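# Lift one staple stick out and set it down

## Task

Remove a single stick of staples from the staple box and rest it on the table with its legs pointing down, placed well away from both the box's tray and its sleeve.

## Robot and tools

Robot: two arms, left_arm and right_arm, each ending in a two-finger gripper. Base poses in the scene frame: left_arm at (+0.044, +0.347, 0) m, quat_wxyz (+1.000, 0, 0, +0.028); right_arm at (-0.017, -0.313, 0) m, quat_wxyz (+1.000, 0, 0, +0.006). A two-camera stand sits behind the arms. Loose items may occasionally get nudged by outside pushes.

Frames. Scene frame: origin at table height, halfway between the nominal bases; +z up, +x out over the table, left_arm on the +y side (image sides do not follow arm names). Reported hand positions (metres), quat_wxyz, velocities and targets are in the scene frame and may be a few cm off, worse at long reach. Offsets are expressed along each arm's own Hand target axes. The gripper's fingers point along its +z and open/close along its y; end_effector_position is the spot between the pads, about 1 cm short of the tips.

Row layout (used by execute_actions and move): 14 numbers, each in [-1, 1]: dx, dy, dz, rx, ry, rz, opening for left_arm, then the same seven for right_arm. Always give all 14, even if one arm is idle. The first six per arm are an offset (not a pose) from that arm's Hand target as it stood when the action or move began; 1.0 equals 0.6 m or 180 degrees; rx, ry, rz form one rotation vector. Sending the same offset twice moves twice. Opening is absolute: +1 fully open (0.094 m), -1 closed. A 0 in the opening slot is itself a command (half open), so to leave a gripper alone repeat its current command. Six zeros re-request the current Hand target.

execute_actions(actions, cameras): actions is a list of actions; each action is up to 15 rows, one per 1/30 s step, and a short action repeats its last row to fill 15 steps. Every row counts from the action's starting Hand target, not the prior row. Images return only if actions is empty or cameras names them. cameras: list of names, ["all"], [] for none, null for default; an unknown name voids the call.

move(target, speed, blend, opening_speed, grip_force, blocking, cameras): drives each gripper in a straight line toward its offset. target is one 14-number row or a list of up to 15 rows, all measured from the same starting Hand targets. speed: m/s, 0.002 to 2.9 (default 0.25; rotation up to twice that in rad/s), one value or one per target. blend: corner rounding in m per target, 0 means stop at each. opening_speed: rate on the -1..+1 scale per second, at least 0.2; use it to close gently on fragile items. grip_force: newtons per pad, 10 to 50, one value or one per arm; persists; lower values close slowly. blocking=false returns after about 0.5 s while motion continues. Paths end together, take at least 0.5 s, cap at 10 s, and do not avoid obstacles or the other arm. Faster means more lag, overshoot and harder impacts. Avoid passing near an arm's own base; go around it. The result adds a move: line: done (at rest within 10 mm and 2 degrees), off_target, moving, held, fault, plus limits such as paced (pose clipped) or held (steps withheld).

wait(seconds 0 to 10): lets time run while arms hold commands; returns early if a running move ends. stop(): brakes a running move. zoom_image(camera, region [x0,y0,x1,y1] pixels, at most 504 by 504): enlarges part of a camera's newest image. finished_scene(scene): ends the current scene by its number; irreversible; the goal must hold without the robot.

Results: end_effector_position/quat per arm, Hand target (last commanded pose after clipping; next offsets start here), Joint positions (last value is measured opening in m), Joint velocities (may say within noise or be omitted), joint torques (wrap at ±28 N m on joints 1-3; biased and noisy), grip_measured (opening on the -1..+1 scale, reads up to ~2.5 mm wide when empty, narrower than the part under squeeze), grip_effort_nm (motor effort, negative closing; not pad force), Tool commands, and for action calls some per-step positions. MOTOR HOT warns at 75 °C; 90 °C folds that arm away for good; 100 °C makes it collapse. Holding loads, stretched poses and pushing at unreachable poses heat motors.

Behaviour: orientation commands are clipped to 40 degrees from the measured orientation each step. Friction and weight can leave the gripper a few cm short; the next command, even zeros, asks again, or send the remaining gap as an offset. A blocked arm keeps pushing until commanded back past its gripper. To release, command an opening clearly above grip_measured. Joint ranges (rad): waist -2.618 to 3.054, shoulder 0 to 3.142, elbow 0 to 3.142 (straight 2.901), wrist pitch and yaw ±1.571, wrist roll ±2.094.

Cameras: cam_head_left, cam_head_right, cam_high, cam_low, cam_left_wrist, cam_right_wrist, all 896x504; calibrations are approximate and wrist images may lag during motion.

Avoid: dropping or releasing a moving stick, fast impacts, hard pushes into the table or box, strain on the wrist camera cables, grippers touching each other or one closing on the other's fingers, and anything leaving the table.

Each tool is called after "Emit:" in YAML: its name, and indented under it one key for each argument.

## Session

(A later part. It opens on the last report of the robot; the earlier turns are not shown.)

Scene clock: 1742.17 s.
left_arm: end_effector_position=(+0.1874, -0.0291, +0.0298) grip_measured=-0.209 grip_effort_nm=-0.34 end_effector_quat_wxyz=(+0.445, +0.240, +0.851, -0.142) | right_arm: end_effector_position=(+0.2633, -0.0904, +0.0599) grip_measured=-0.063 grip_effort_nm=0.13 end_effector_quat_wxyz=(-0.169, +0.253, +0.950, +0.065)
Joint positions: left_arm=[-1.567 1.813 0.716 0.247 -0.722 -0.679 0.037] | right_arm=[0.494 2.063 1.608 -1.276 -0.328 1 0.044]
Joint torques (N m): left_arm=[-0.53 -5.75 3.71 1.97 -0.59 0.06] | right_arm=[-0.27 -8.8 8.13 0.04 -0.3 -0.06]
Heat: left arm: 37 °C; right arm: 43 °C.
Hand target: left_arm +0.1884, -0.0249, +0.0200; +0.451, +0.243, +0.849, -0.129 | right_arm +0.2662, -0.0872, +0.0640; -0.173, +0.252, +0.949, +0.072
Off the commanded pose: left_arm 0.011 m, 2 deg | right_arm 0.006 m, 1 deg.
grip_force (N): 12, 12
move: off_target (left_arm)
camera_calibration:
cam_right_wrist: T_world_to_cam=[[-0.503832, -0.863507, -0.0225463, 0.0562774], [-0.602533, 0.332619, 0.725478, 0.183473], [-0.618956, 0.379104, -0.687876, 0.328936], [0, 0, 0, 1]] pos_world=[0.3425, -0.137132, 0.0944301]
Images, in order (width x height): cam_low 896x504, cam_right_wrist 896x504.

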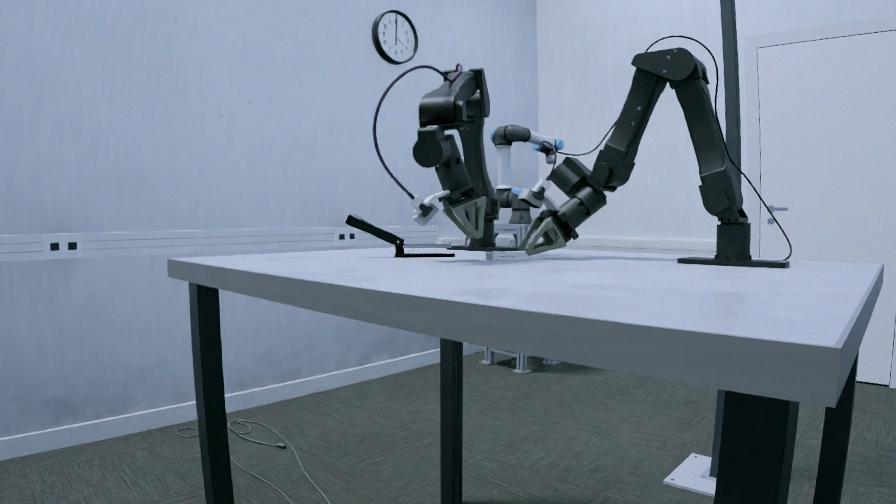

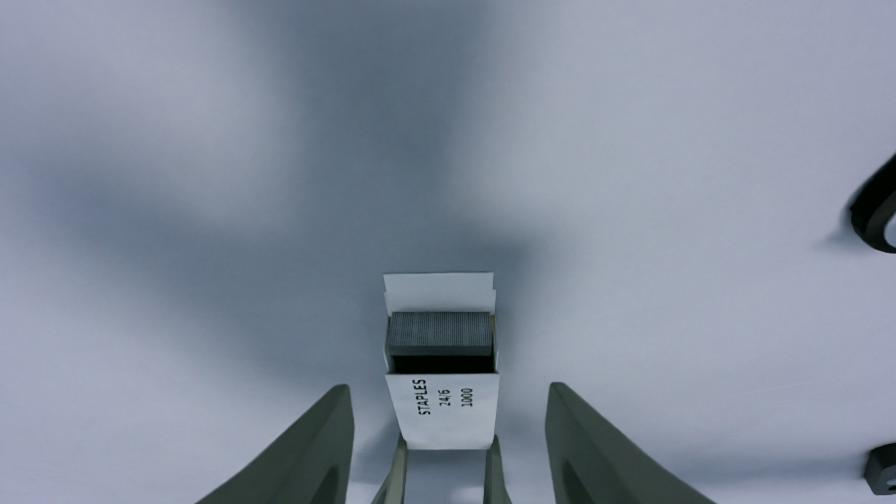

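Emit:
move:
  target: [0,0,0,0,0,0,-0.26,0.0117,0.005,0.0489,0,0,0,-0.06]
  speed: 0.1
  cameras: ["cam_right_wrist","cam_low"]

Emit:
zoom_image:
  camera: "cam_right_wrist"
  region: [330, 320, 570, 504]

Emit:
zoom_image:
  camera: "cam_low"
  region: [450, 225, 540, 270]

Scene clock: 1772.10 s.
left_arm: end_effector_position=(+0.1874, -0.0291, +0.0298) grip_measured=-0.209 grip_effort_nm=-0.34 end_effector_quat_wxyz=(+0.445, +0.240, +0.851, -0.142) | right_arm: end_effector_position=(+0.2538, -0.0781, +0.0418) grip_measured=-0.063 grip_effort_nm=0.13 end_effector_quat_wxyz=(-0.169, +0.249, +0.951, +0.067)
Joint positions: left_arm=[-1.567 1.813 0.716 0.247 -0.722 -0.679 0.037] | right_arm=[0.534 2.067 1.542 -1.189 -0.337 1.032 0.044]
Joint torques (N m): left_arm=[-0.31 -5.76 3.75 1.98 -0.59 0.07] | right_arm=[0.21 -8.98 5.37 0.37 -0.3 0.07]
Heat: left arm: 37 °C; right arm: 38 °C.
Hand target: left_arm +0.1884, -0.0249, +0.0200; +0.451, +0.243, +0.849, -0.129 | right_arm +0.2534, -0.0748, +0.0395; -0.173, +0.252, +0.949, +0.072
Off the commanded pose: left_arm 0.011 m, 2 deg | right_arm 0.004 m, 1 deg.
grip_force (N): 12, 12
move: off_target (left_arm)
camera_calibration:
cam_right_wrist: T_world_to_cam=[[-0.496738, -0.867433, -0.0284794, 0.0598974], [-0.606859, 0.323687, 0.725912, 0.187097], [-0.620462, 0.377871, -0.687197, 0.306233], [0, 0, 0, 1]] pos_world=[0.333301, -0.124321, 0.0763322]
Images, in order (width x height): cam_low 896x504, cam_right_wrist 896x504.

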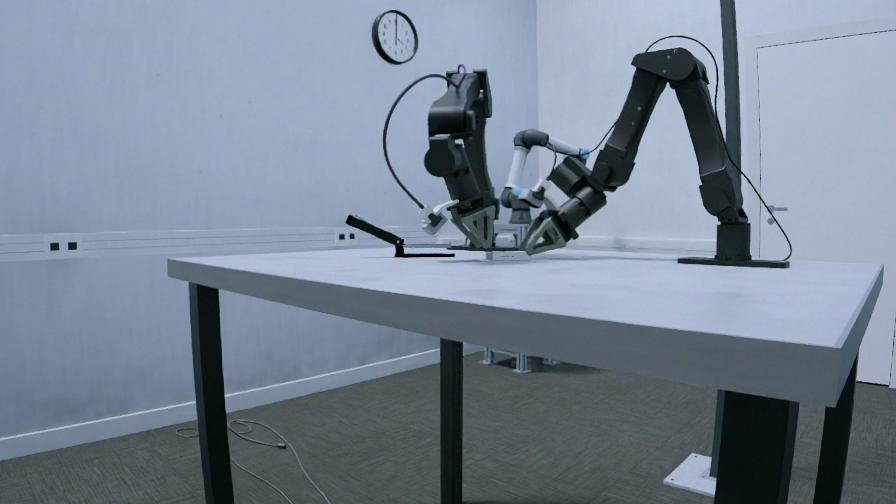

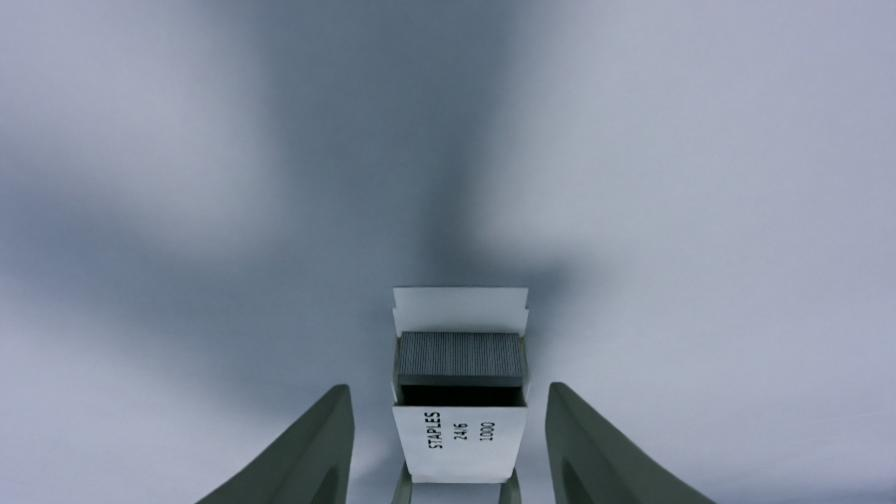

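Scaled by 2.100 from the camera's 896x504 image, which has a finer 1280x720 frame.

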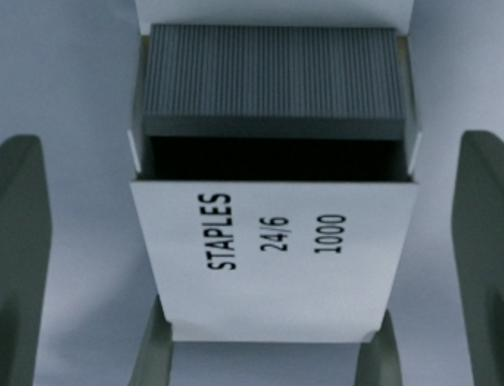

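Scaled by 5.600 from the camera's 896x504 image, which has a finer 1280x720 frame.

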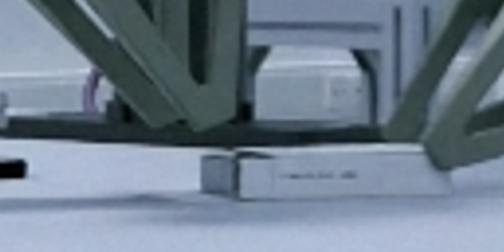

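Emit:
move:
  target: [0,0,0,0,0,0,-0.26,0.0027,-0.0048,0.0224,0,0,0,-0.06]
  speed: 0.08
  cameras: ["cam_right_wrist","cam_low"]

Emit:
zoom_image:
  camera: "cam_right_wrist"
  region: [330, 340, 570, 504]

Emit:
zoom_image:
  camera: "cam_low"
  region: [450, 225, 540, 270]

Scene clock: 1784.57 s.
left_arm: end_effector_position=(+0.1874, -0.0291, +0.0298) grip_measured=-0.209 grip_effort_nm=-0.34 end_effector_quat_wxyz=(+0.445, +0.240, +0.851, -0.142) | right_arm: end_effector_position=(+0.2479, -0.0781, +0.0282) grip_measured=-0.063 grip_effort_nm=0.13 end_effector_quat_wxyz=(-0.170, +0.251, +0.951, +0.066)
Joint positions: left_arm=[-1.567 1.813 0.716 0.247 -0.722 -0.679 0.037] | right_arm=[0.542 2.067 1.484 -1.132 -0.338 1.045 0.044]
Joint torques (N m): left_arm=[-0.65 -5.76 3.79 2 -0.59 0.08] | right_arm=[0.62 -9.31 5.3 0.35 -0.3 0.07]
Heat: left arm: 38 °C; right arm: 39 °C.
Hand target: left_arm +0.1884, -0.0249, +0.0200; +0.451, +0.243, +0.849, -0.129 | right_arm +0.2467, -0.0736, +0.0274; -0.173, +0.252, +0.949, +0.072
Off the commanded pose: left_arm 0.011 m, 2 deg | right_arm 0.005 m, 1 deg.
grip_force (N): 12, 12
move: off_target (left_arm)
camera_calibration:
cam_right_wrist: T_world_to_cam=[[-0.500119, -0.865619, -0.0241842, 0.0574604], [-0.603295, 0.328253, 0.726832, 0.192949], [-0.621221, 0.378093, -0.686389, 0.293389], [0, 0, 0, 1]] pos_world=[0.327402, -0.124526, 0.0625278]
Images, in order (width x height): cam_low 896x504, cam_right_wrist 896x504.

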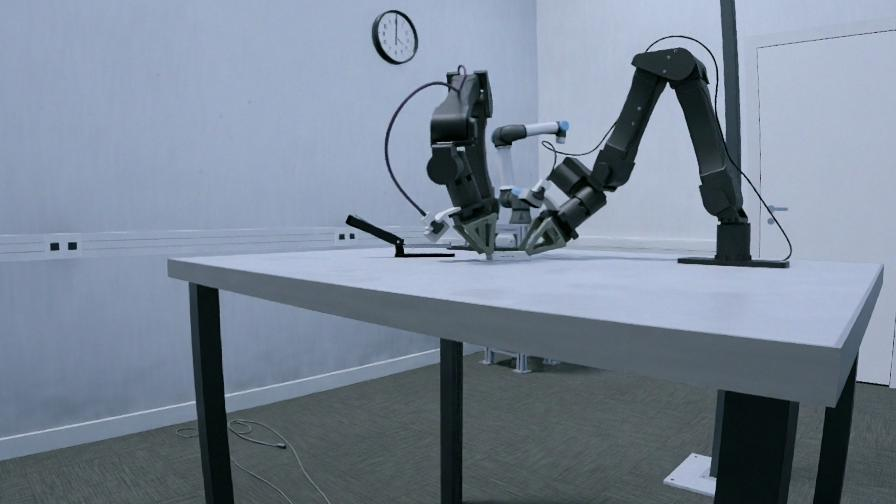

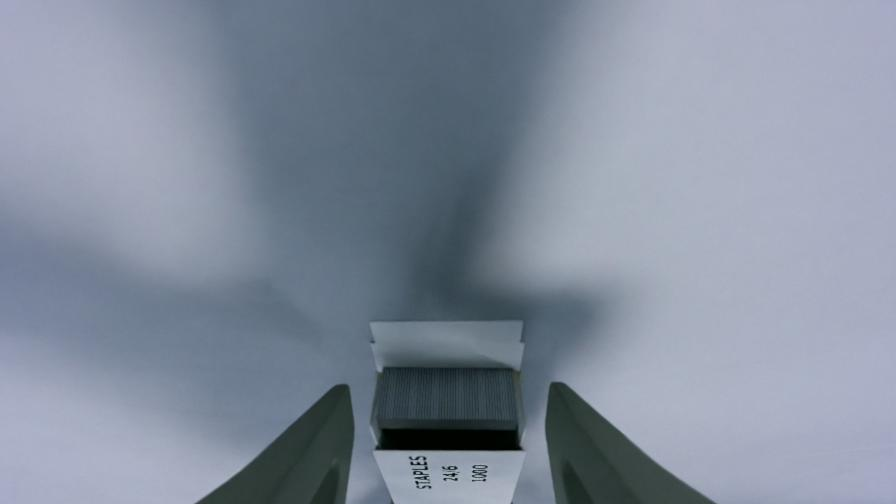

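Scaled by 2.100 from the camera's 896x504 image, which has a finer 1280x720 frame.

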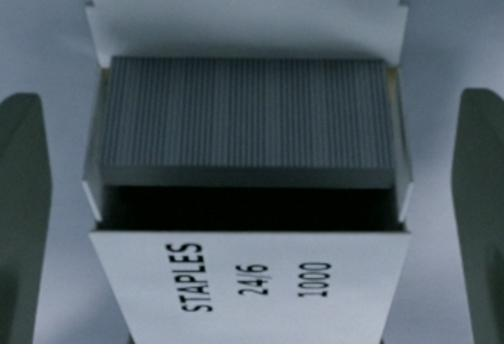

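Scaled by 5.600 from the camera's 896x504 image, which has a finer 1280x720 frame.

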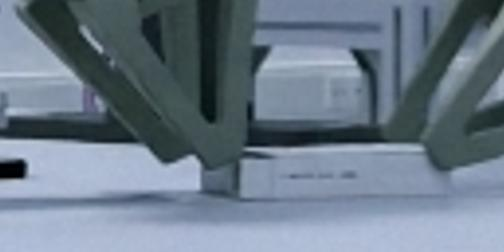

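Emit:
zoom_image:
  camera: "cam_low"
  region: [476, 243, 516, 265]

Scaled by 12.600 from the camera's 896x504 image, which has a finer 1280x720 frame.

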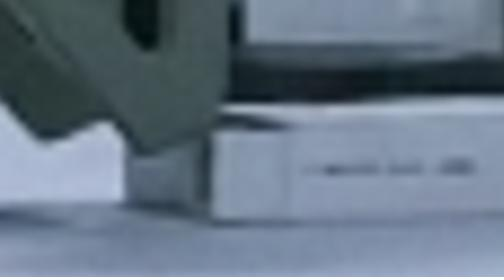

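Emit:
move:
  target: [0,0,0,0,0,0,-0.26,-0.0075,0,0.0117,0,0,0,-0.06]
  speed: 0.06
  cameras: ["cam_right_wrist","cam_low"]

Emit:
zoom_image:
  camera: "cam_right_wrist"
  region: [330, 350, 570, 504]

Emit:
zoom_image:
  camera: "cam_low"
  region: [476, 243, 516, 265]

Scene clock: 1809.00 s.
left_arm: end_effector_position=(+0.1874, -0.0291, +0.0298) grip_measured=-0.209 grip_effort_nm=-0.34 end_effector_quat_wxyz=(+0.445, +0.240, +0.851, -0.142) | right_arm: end_effector_position=(+0.2492, -0.0772, +0.0221) grip_measured=-0.063 grip_effort_nm=0.13 end_effector_quat_wxyz=(-0.168, +0.251, +0.951, +0.068)
Joint positions: left_arm=[-1.567 1.813 0.716 0.247 -0.722 -0.679 0.037] | right_arm=[0.542 2.076 1.473 -1.107 -0.338 1.046 0.044]
Joint torques (N m): left_arm=[-0.47 -5.71 3.88 2.01 -0.6 0.06] | right_arm=[0.21 -8.77 5.24 0.37 -0.31 0.03]
Heat: left arm: 38 °C; right arm: 39 °C.
Hand target: left_arm +0.1884, -0.0249, +0.0200; +0.451, +0.243, +0.849, -0.129 | right_arm +0.2483, -0.0741, +0.0193; -0.173, +0.252, +0.949, +0.072
Off the commanded pose: left_arm 0.011 m, 2 deg | right_arm 0.004 m, 1 deg.
grip_force (N): 12, 12
move: off_target (left_arm)
camera_calibration:
cam_right_wrist: T_world_to_cam=[[-0.50042, -0.865298, -0.0289658, 0.0589665], [-0.606255, 0.326333, 0.725232, 0.198458], [-0.61809, 0.380481, -0.687895, 0.289076], [0, 0, 0, 1]] pos_world=[0.328499, -0.123728, 0.0566341]
Images, in order (width x height): cam_low 896x504, cam_right_wrist 896x504.

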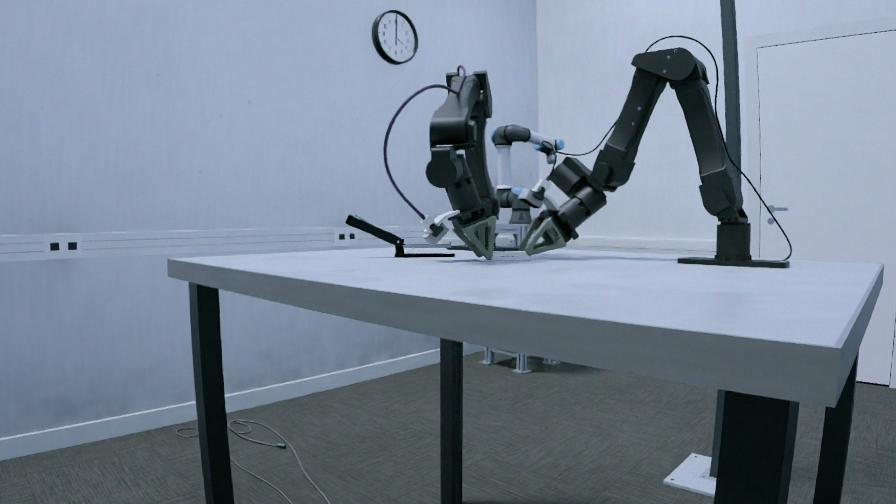

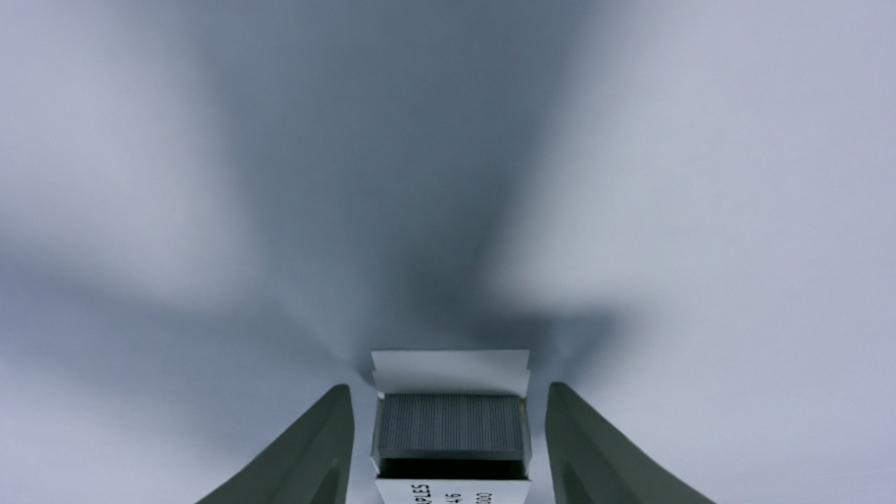

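Scaled by 2.100 from the camera's 896x504 image, which has a finer 1280x720 frame.

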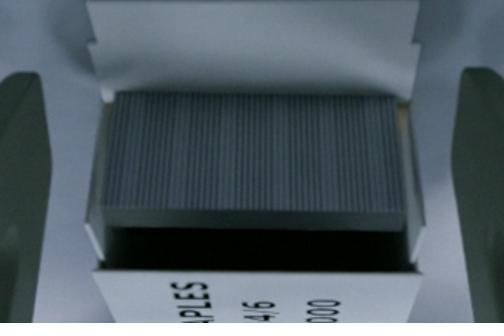

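Scaled by 12.600 from the camera's 896x504 image, which has a finer 1280x720 frame.

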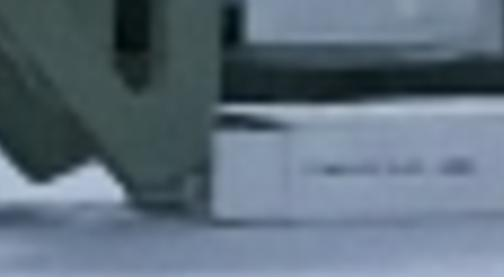

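Emit:
move:
  target: [0,0,0,0,0,0,-0.26,0,0,0,0,0,0,-0.38]
  speed: 0.05
  opening_speed: 0.25
  cameras: ["cam_right_wrist","cam_low"]

Emit:
zoom_image:
  camera: "cam_right_wrist"
  region: [330, 350, 570, 504]

Emit:
zoom_image:
  camera: "cam_low"
  region: [476, 243, 516, 265]

Scene clock: 1822.07 s.
left_arm: end_effector_position=(+0.1874, -0.0291, +0.0298) grip_measured=-0.209 grip_effort_nm=-0.34 end_effector_quat_wxyz=(+0.445, +0.240, +0.851, -0.142) | right_arm: end_effector_position=(+0.2493, -0.0771, +0.0221) grip_measured=-0.348 grip_effort_nm=-0.32 end_effector_quat_wxyz=(-0.168, +0.251, +0.951, +0.068)
Joint positions: left_arm=[-1.567 1.813 0.716 0.247 -0.722 -0.679 0.037] | right_arm=[0.542 2.076 1.473 -1.106 -0.338 1.046 0.031]
Joint torques (N m): left_arm=[-0.34 -5.93 3.82 2 -0.55 0.12] | right_arm=[0.28 -8.79 5.29 0.35 -0.3 0.02]
Heat: left arm: 38 °C; right arm: 39 °C.
Hand target: left_arm +0.1884, -0.0249, +0.0200; +0.451, +0.243, +0.849, -0.129 | right_arm +0.2483, -0.0741, +0.0193; -0.173, +0.252, +0.949, +0.072
Off the commanded pose: left_arm 0.011 m, 2 deg | right_arm 0.004 m, 1 deg.
grip_force (N): 12, 12
move: off_target (left_arm)
camera_calibration:
cam_right_wrist: T_world_to_cam=[[-0.500367, -0.865318, -0.0292924, 0.0590151], [-0.606494, 0.326157, 0.725112, 0.198582], [-0.617898, 0.380588, -0.688008, 0.289095], [0, 0, 0, 1]] pos_world=[0.328599, -0.123728, 0.0566346]
Images, in order (width x height): cam_low 896x504, cam_right_wrist 896x504.

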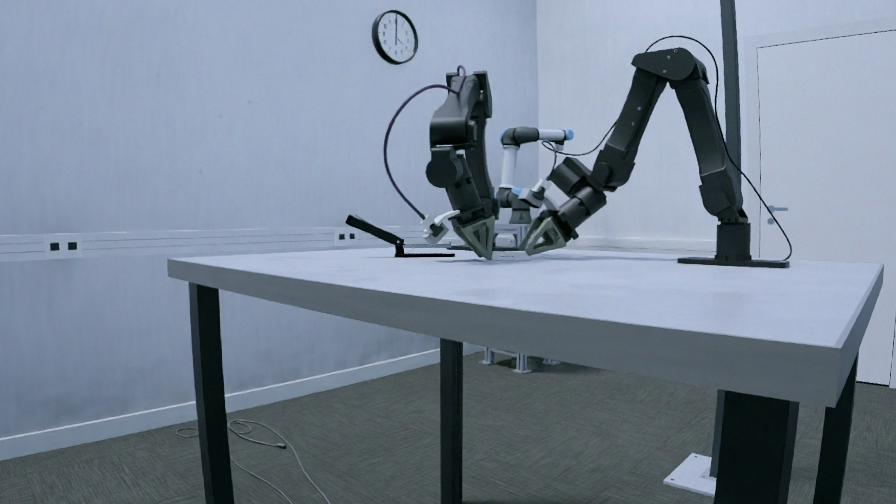

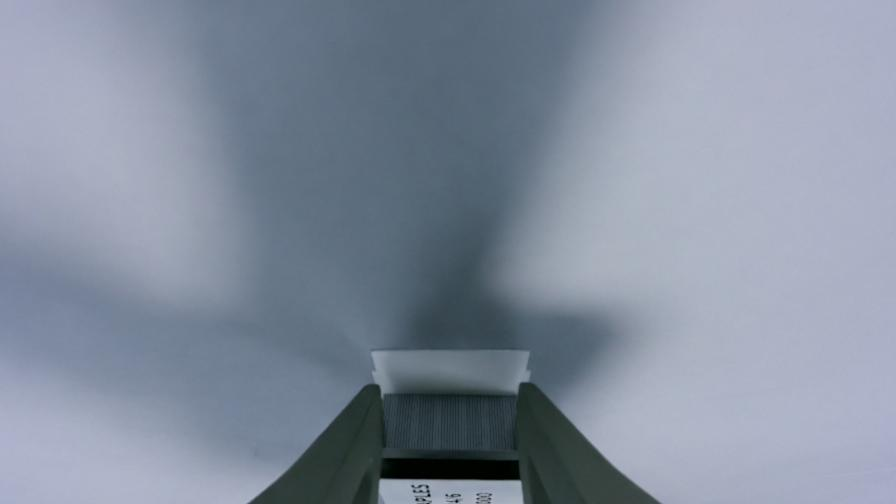

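Scaled by 2.100 from the camera's 896x504 image, which has a finer 1280x720 frame.

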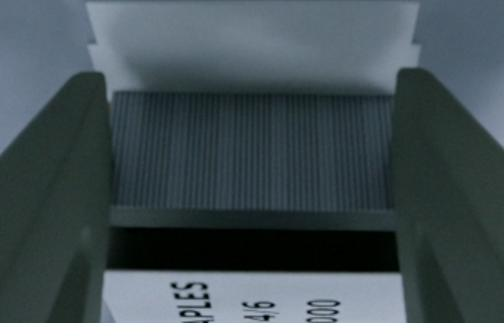

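Scaled by 12.600 from the camera's 896x504 image, which has a finer 1280x720 frame.

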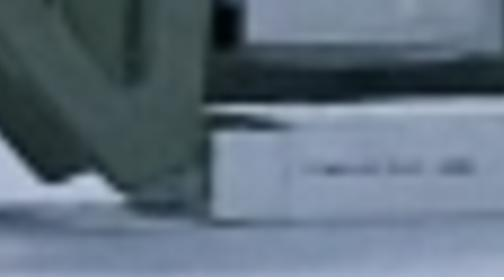

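Emit:
move:
  target: [0,0,0,0,0,0,-0.26,-0.0169,0,-0.0117,0,0,0,-0.42]
  speed: 0.03
  grip_force: [12, 16]
  cameras: ["cam_right_wrist", "cam_low"]

Scene clock: 1850.13 s.
left_arm: end_effector_position=(+0.1875, -0.0290, +0.0298) grip_measured=-0.209 grip_effort_nm=-0.34 end_effector_quat_wxyz=(+0.445, +0.239, +0.851, -0.142) | right_arm: end_effector_position=(+0.2542, -0.0805, +0.0215) grip_measured=-0.352 grip_effort_nm=-0.42 end_effector_quat_wxyz=(-0.172, +0.252, +0.949, +0.072)
Joint positions: left_arm=[-1.567 1.813 0.716 0.247 -0.723 -0.679 0.037] | right_arm=[0.522 2.089 1.487 -1.115 -0.347 1.027 0.03]
Joint torques (N m): left_arm=[-0.54 -5.78 3.9 1.97 -0.61 0.04] | right_arm=[-0.58 -8.4 7.5 0.08 -0.17 -0.07]
Heat: left arm: 38 °C; right arm: 38 °C.
Hand target: left_arm +0.1884, -0.0249, +0.0200; +0.451, +0.243, +0.849, -0.129 | right_arm +0.2588, -0.0803, +0.0221; -0.173, +0.252, +0.949, +0.073
Off the commanded pose: left_arm 0.011 m, 2 deg | right_arm 0.004 m, 0 deg.
grip_force (N): 12, 16
move: off_target (left_arm)
camera_calibration:
cam_right_wrist: T_world_to_cam=[[-0.503807, -0.863174, -0.0333119, 0.0597323], [-0.599884, 0.321864, 0.732491, 0.200831], [-0.621545, 0.389017, -0.679961, 0.294481], [0, 0, 0, 1]] pos_world=[0.333602, -0.127639, 0.0551189]
Images, in order (width x height): cam_low 896x504, cam_right_wrist 896x504.

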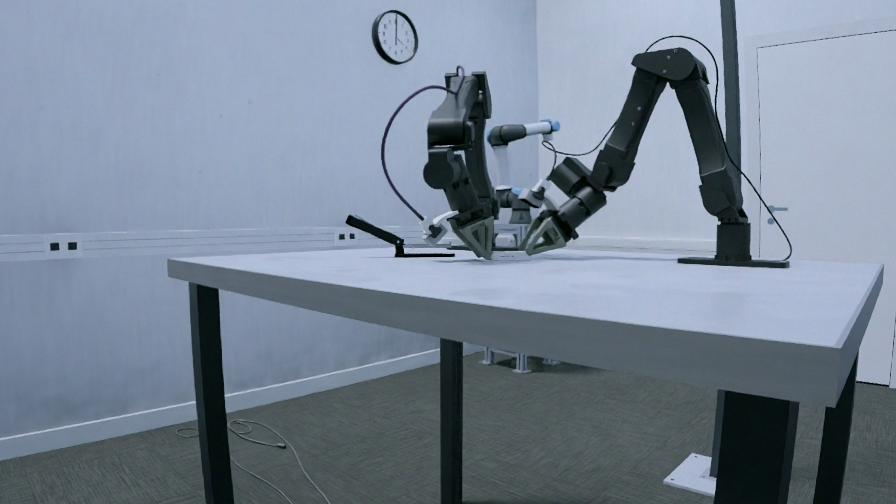

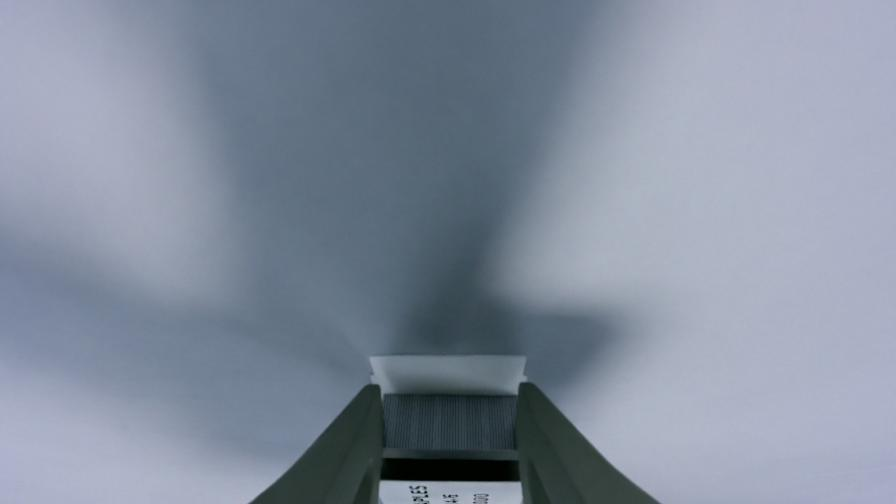

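Emit:
zoom_image:
  camera: "cam_right_wrist"
  region: [330, 340, 570, 504]

Emit:
zoom_image:
  camera: "cam_low"
  region: [450, 225, 540, 270]

Scaled by 2.100 from the camera's 896x504 image, which has a finer 1280x720 frame.

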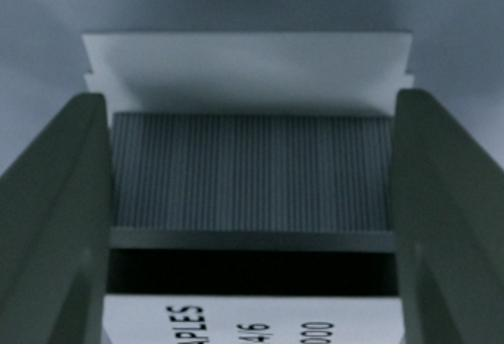

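Scaled by 5.600 from the camera's 896x504 image, which has a finer 1280x720 frame.

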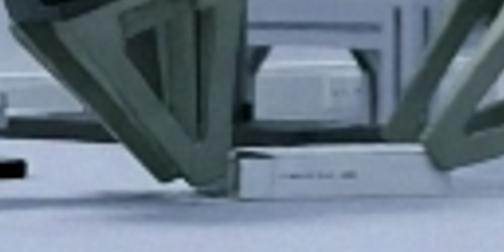

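Emit:
move:
  target: [0,0,0,0,0,0,-0.26,-0.0007,0,-0.0358,0,0,0,-0.42]
  speed: 0.03
  cameras: ["cam_right_wrist", "cam_low"]

Emit:
zoom_image:
  camera: "cam_right_wrist"
  region: [330, 340, 570, 504]

Emit:
zoom_image:
  camera: "cam_low"
  region: [450, 225, 540, 270]

Scene clock: 1858.07 s.
left_arm: end_effector_position=(+0.1875, -0.0290, +0.0298) grip_measured=-0.209 grip_effort_nm=-0.34 end_effector_quat_wxyz=(+0.445, +0.239, +0.851, -0.142) | right_arm: end_effector_position=(+0.2606, -0.0858, +0.0373) grip_measured=-0.352 grip_effort_nm=-0.42 end_effector_quat_wxyz=(-0.176, +0.254, +0.948, +0.070)
Joint positions: left_arm=[-1.567 1.813 0.716 0.247 -0.723 -0.679 0.037] | right_arm=[0.5 2.089 1.551 -1.195 -0.347 1.006 0.03]
Joint torques (N m): left_arm=[-0.54 -5.78 3.74 2.02 -0.57 0.09] | right_arm=[-0.38 -9.42 7.82 0.01 -0.15 -0.08]
Heat: left arm: 38 °C; right arm: 38 °C.
Hand target: left_arm +0.1884, -0.0249, +0.0200; +0.451, +0.243, +0.849, -0.129 | right_arm +0.2653, -0.0853, +0.0419; -0.173, +0.252, +0.949, +0.073
Off the commanded pose: left_arm 0.011 m, 2 deg | right_arm 0.007 m, 1 deg.
grip_force (N): 12, 16
move: off_target (left_arm)
camera_calibration:
cam_right_wrist: T_world_to_cam=[[-0.506072, -0.862051, -0.0275677, 0.0593284], [-0.592667, 0.324352, 0.737253, 0.193055], [-0.626608, 0.389441, -0.675054, 0.312418], [0, 0, 0, 1]] pos_world=[0.340206, -0.133142, 0.0702045]
Images, in order (width x height): cam_low 896x504, cam_right_wrist 896x504.

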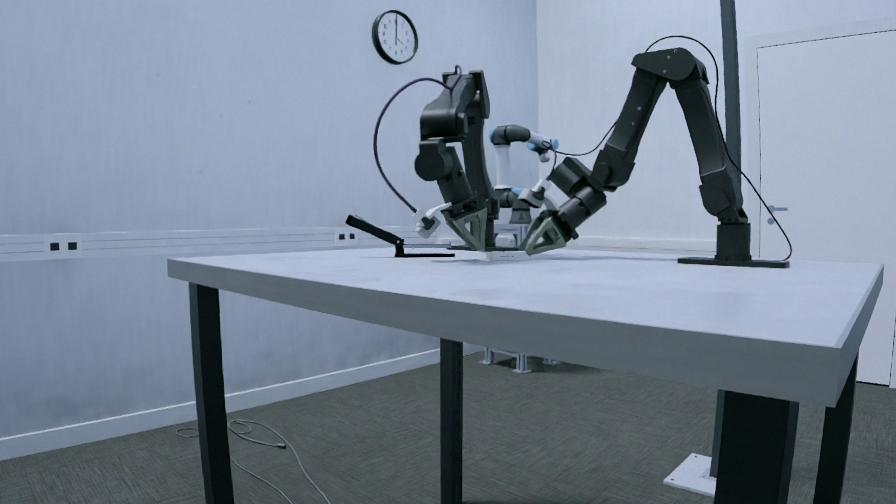

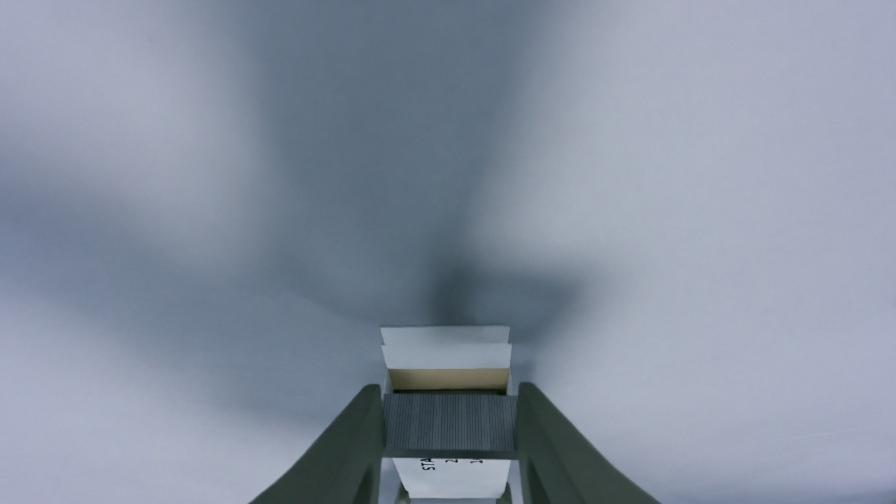

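Scaled by 2.100 from the camera's 896x504 image, which has a finer 1280x720 frame.

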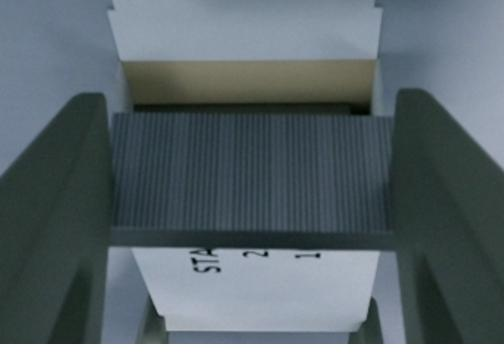

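Scaled by 5.600 from the camera's 896x504 image, which has a finer 1280x720 frame.

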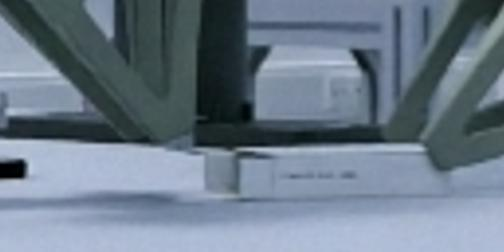

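Emit:
move:
  target:
    - [-0.0112,0,-0.0073,0,0,0,-0.26,-0.0054,0,-0.1265,0,0,0,-0.42]
    - [-0.0112,0,-0.0073,0,0,0,0.1,-0.0054,0,-0.1265,0,0,0,-0.42]
  speed: 0.06
  opening_speed: 0.4
  cameras: ["cam_right_wrist", "cam_low", "cam_left_wrist", "cam_head_right"]

Scene clock: 1892.57 s.
left_arm: end_effector_position=(+0.1875, -0.0290, +0.0298) grip_measured=+0.098 grip_effort_nm=0.08 end_effector_quat_wxyz=(+0.445, +0.240, +0.851, -0.141) | right_arm: end_effector_position=(+0.2863, -0.1017, +0.1087) grip_measured=-0.352 grip_effort_nm=-0.42 end_effector_quat_wxyz=(-0.177, +0.254, +0.948, +0.076)
Joint positions: left_arm=[-1.567 1.813 0.716 0.247 -0.723 -0.677 0.052] | right_arm=[0.429 2.109 1.867 -1.51 -0.345 0.931 0.03]
Joint torques (N m): left_arm=[-0.5 -7.77 4.55 1.58 -0.55 0.07] | right_arm=[-0.31 -9.22 8.1 -0.04 -0.05 -0.07]
Heat: left arm: 37 °C; right arm: 40 °C.
Hand target: left_arm +0.1885, -0.0250, +0.0280; +0.451, +0.243, +0.849, -0.129 | right_arm +0.2901, -0.1038, +0.1113; -0.173, +0.252, +0.949, +0.072
Off the commanded pose: left_arm 0.005 m, 2 deg | right_arm 0.005 m, 1 deg.
grip_force (N): 12, 16
move: done
camera_calibration:
cam_left_wrist: T_world_to_cam=[[-0.545087, -0.838211, 0.0167949, 0.0772432], [-0.728335, 0.463524, -0.504652, 0.203435], [0.41522, -0.287312, -0.863159, 0.0305879], [0, 0, 0, 1]] pos_world=[0.177572, -0.0207623, 0.127769]
cam_right_wrist: T_world_to_cam=[[-0.507811, -0.860634, -0.0378985, 0.062351], [-0.592446, 0.316954, 0.74064, 0.159482], [-0.625408, 0.398558, -0.670832, 0.383042], [0, 0, 0, 1]] pos_world=[0.365705, -0.149552, 0.141201]
Images, in order (width x height): cam_head_right 896x504, cam_low 896x504, cam_left_wrist 896x504, cam_right_wrist 896x504.

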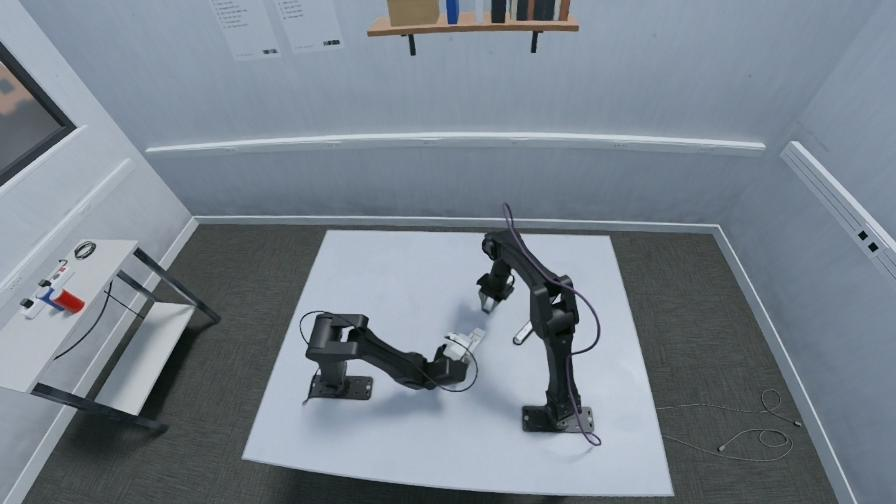

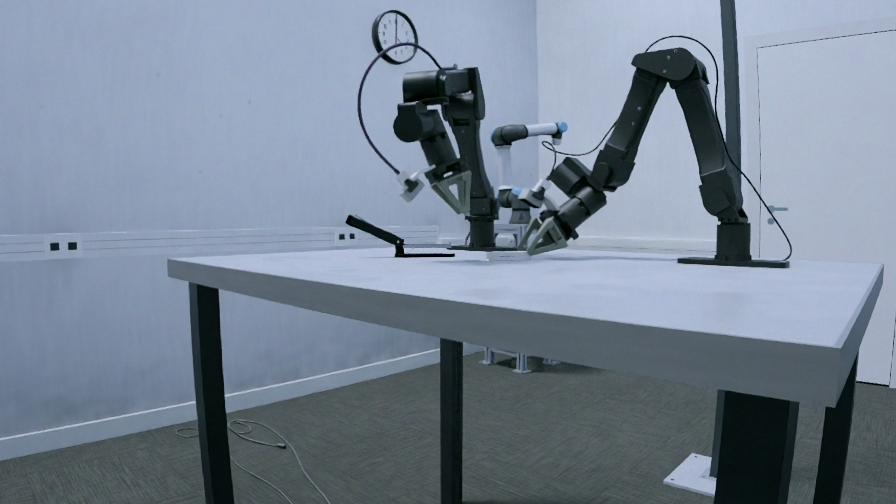

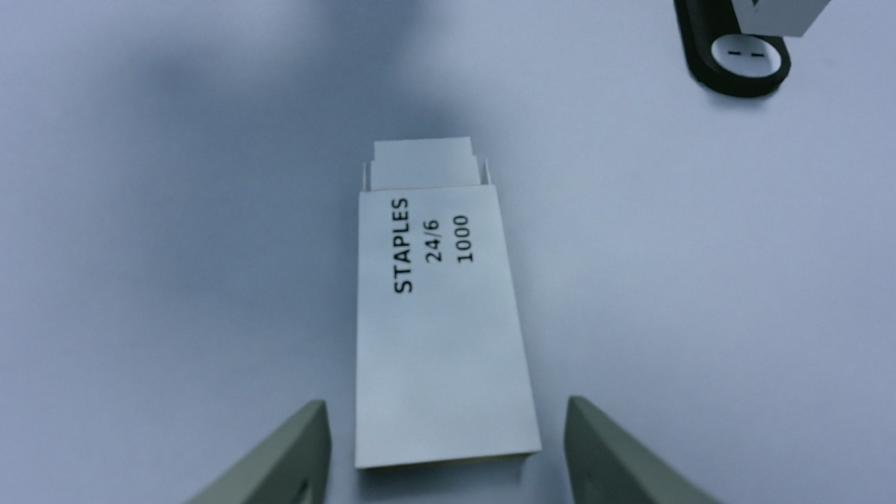

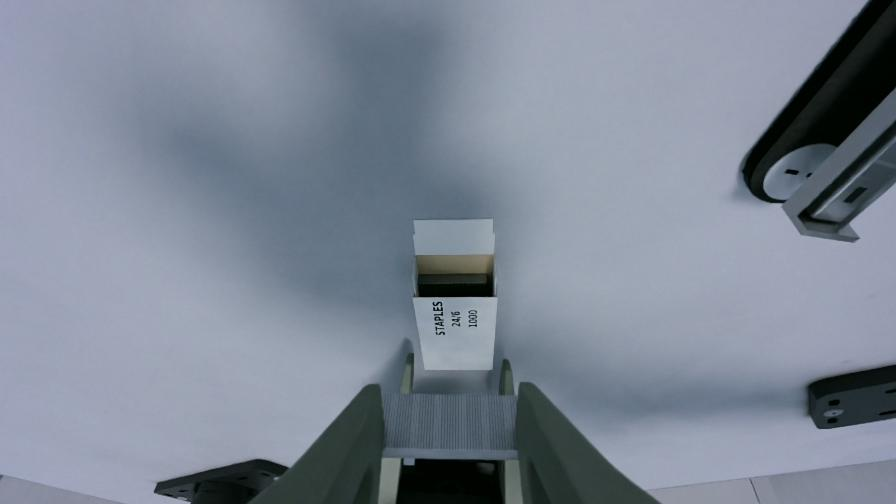

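Emit:
move:
  target: [0,0,-0.2,0,0,0,0.1,-0.058,0.1527,-0.031,-0.1474,-0.4347,-0.3698,-0.42]
  speed: 0.15
  cameras: ["cam_right_wrist", "cam_low", "cam_high", "cam_head_right"]

Scene clock: 1951.13 s.
left_arm: end_effector_position=(+0.1024, +0.0286, +0.0781) grip_measured=+0.098 grip_effort_nm=0.08 end_effector_quat_wxyz=(+0.437, +0.254, +0.855, -0.121) | right_arm: end_effector_position=(+0.3663, -0.0482, +0.1118) grip_measured=-0.352 grip_effort_nm=-0.42 end_effector_quat_wxyz=(+0.524, -0.246, +0.799, +0.161)
Joint positions: left_arm=[-1.896 1.532 0.738 -0.401 -0.885 -1.082 0.052] | right_arm=[0.594 1.68 0.703 0.568 0.008 0.003 0.03]
Joint torques (N m): left_arm=[-0.68 -8.59 7.72 0.71 -0.86 -0.04] | right_arm=[-0.43 -6.05 5.96 2.83 -0.16 -0.08]
Heat: left arm: 37 °C; right arm: 36 °C.
Hand target: left_arm +0.1041, +0.0277, +0.0953; +0.451, +0.243, +0.849, -0.129 | right_arm +0.3699, -0.0449, +0.1204; +0.542, -0.247, +0.785, +0.171
Off the commanded pose: left_arm 0.017 m, 2 deg | right_arm 0.010 m, 3 deg.
grip_force (N): 12, 16
move: off_target (left_arm, right_arm)
camera_calibration:
cam_right_wrist: T_world_to_cam=[[0.54913, -0.835737, 0.00100572, -0.241139], [-0.632579, -0.416429, -0.653017, 0.322894], [0.546169, 0.357955, -0.757343, -0.00757957], [0, 0, 0, 1]] pos_world=[0.340812, -0.0643534, 0.205357]
Images, in order (width x height): cam_head_right 896x504, cam_high 896x504, cam_low 896x504, cam_right_wrist 896x504.

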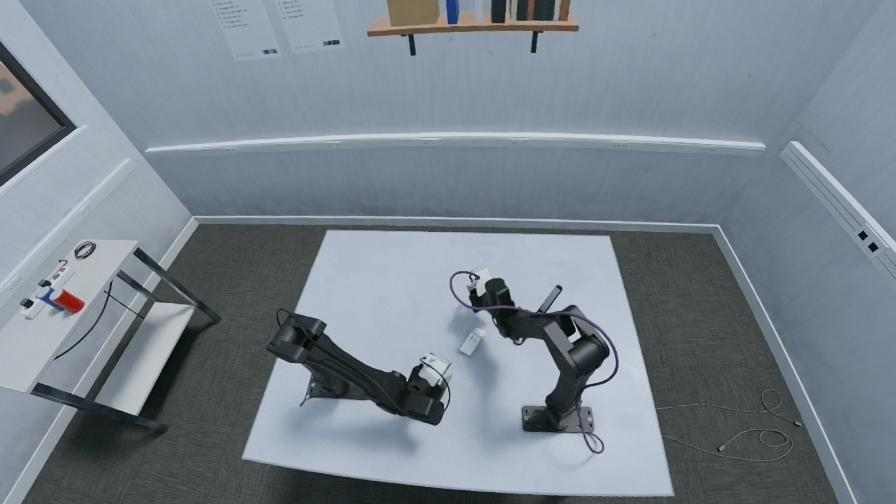

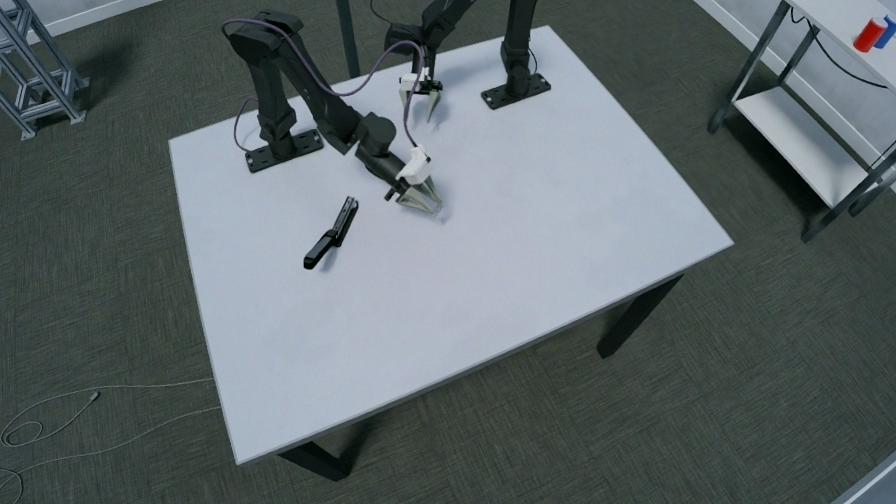

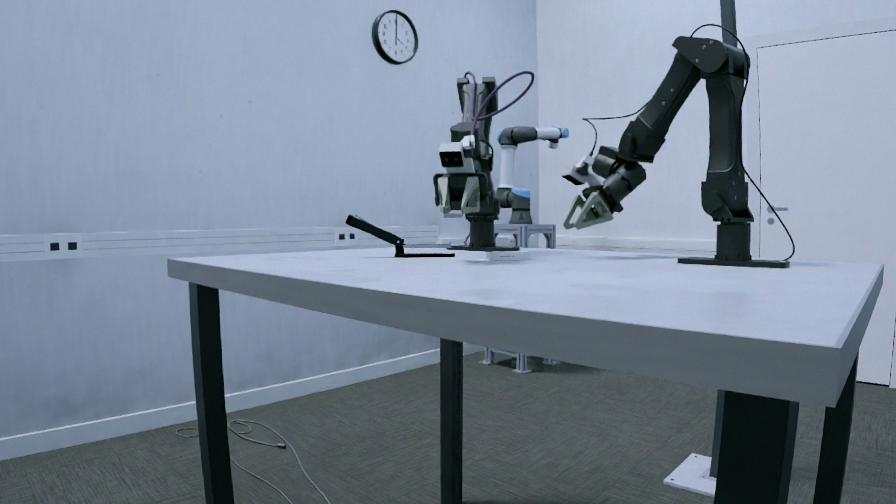

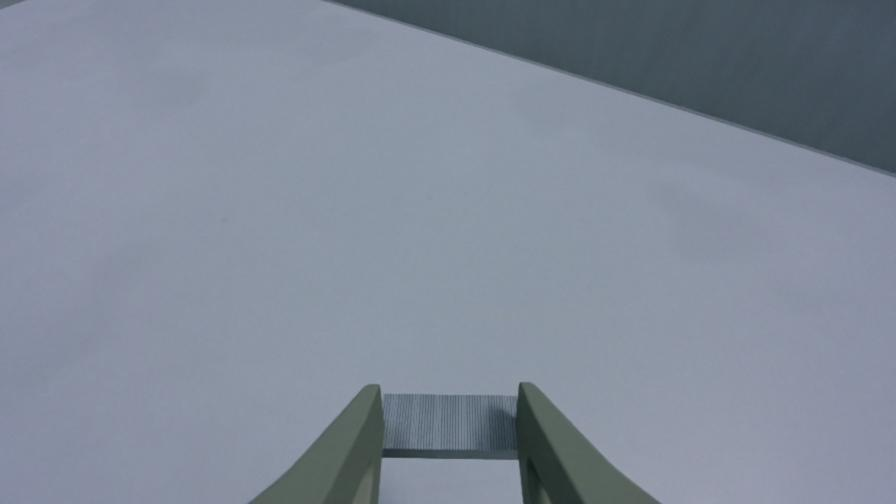

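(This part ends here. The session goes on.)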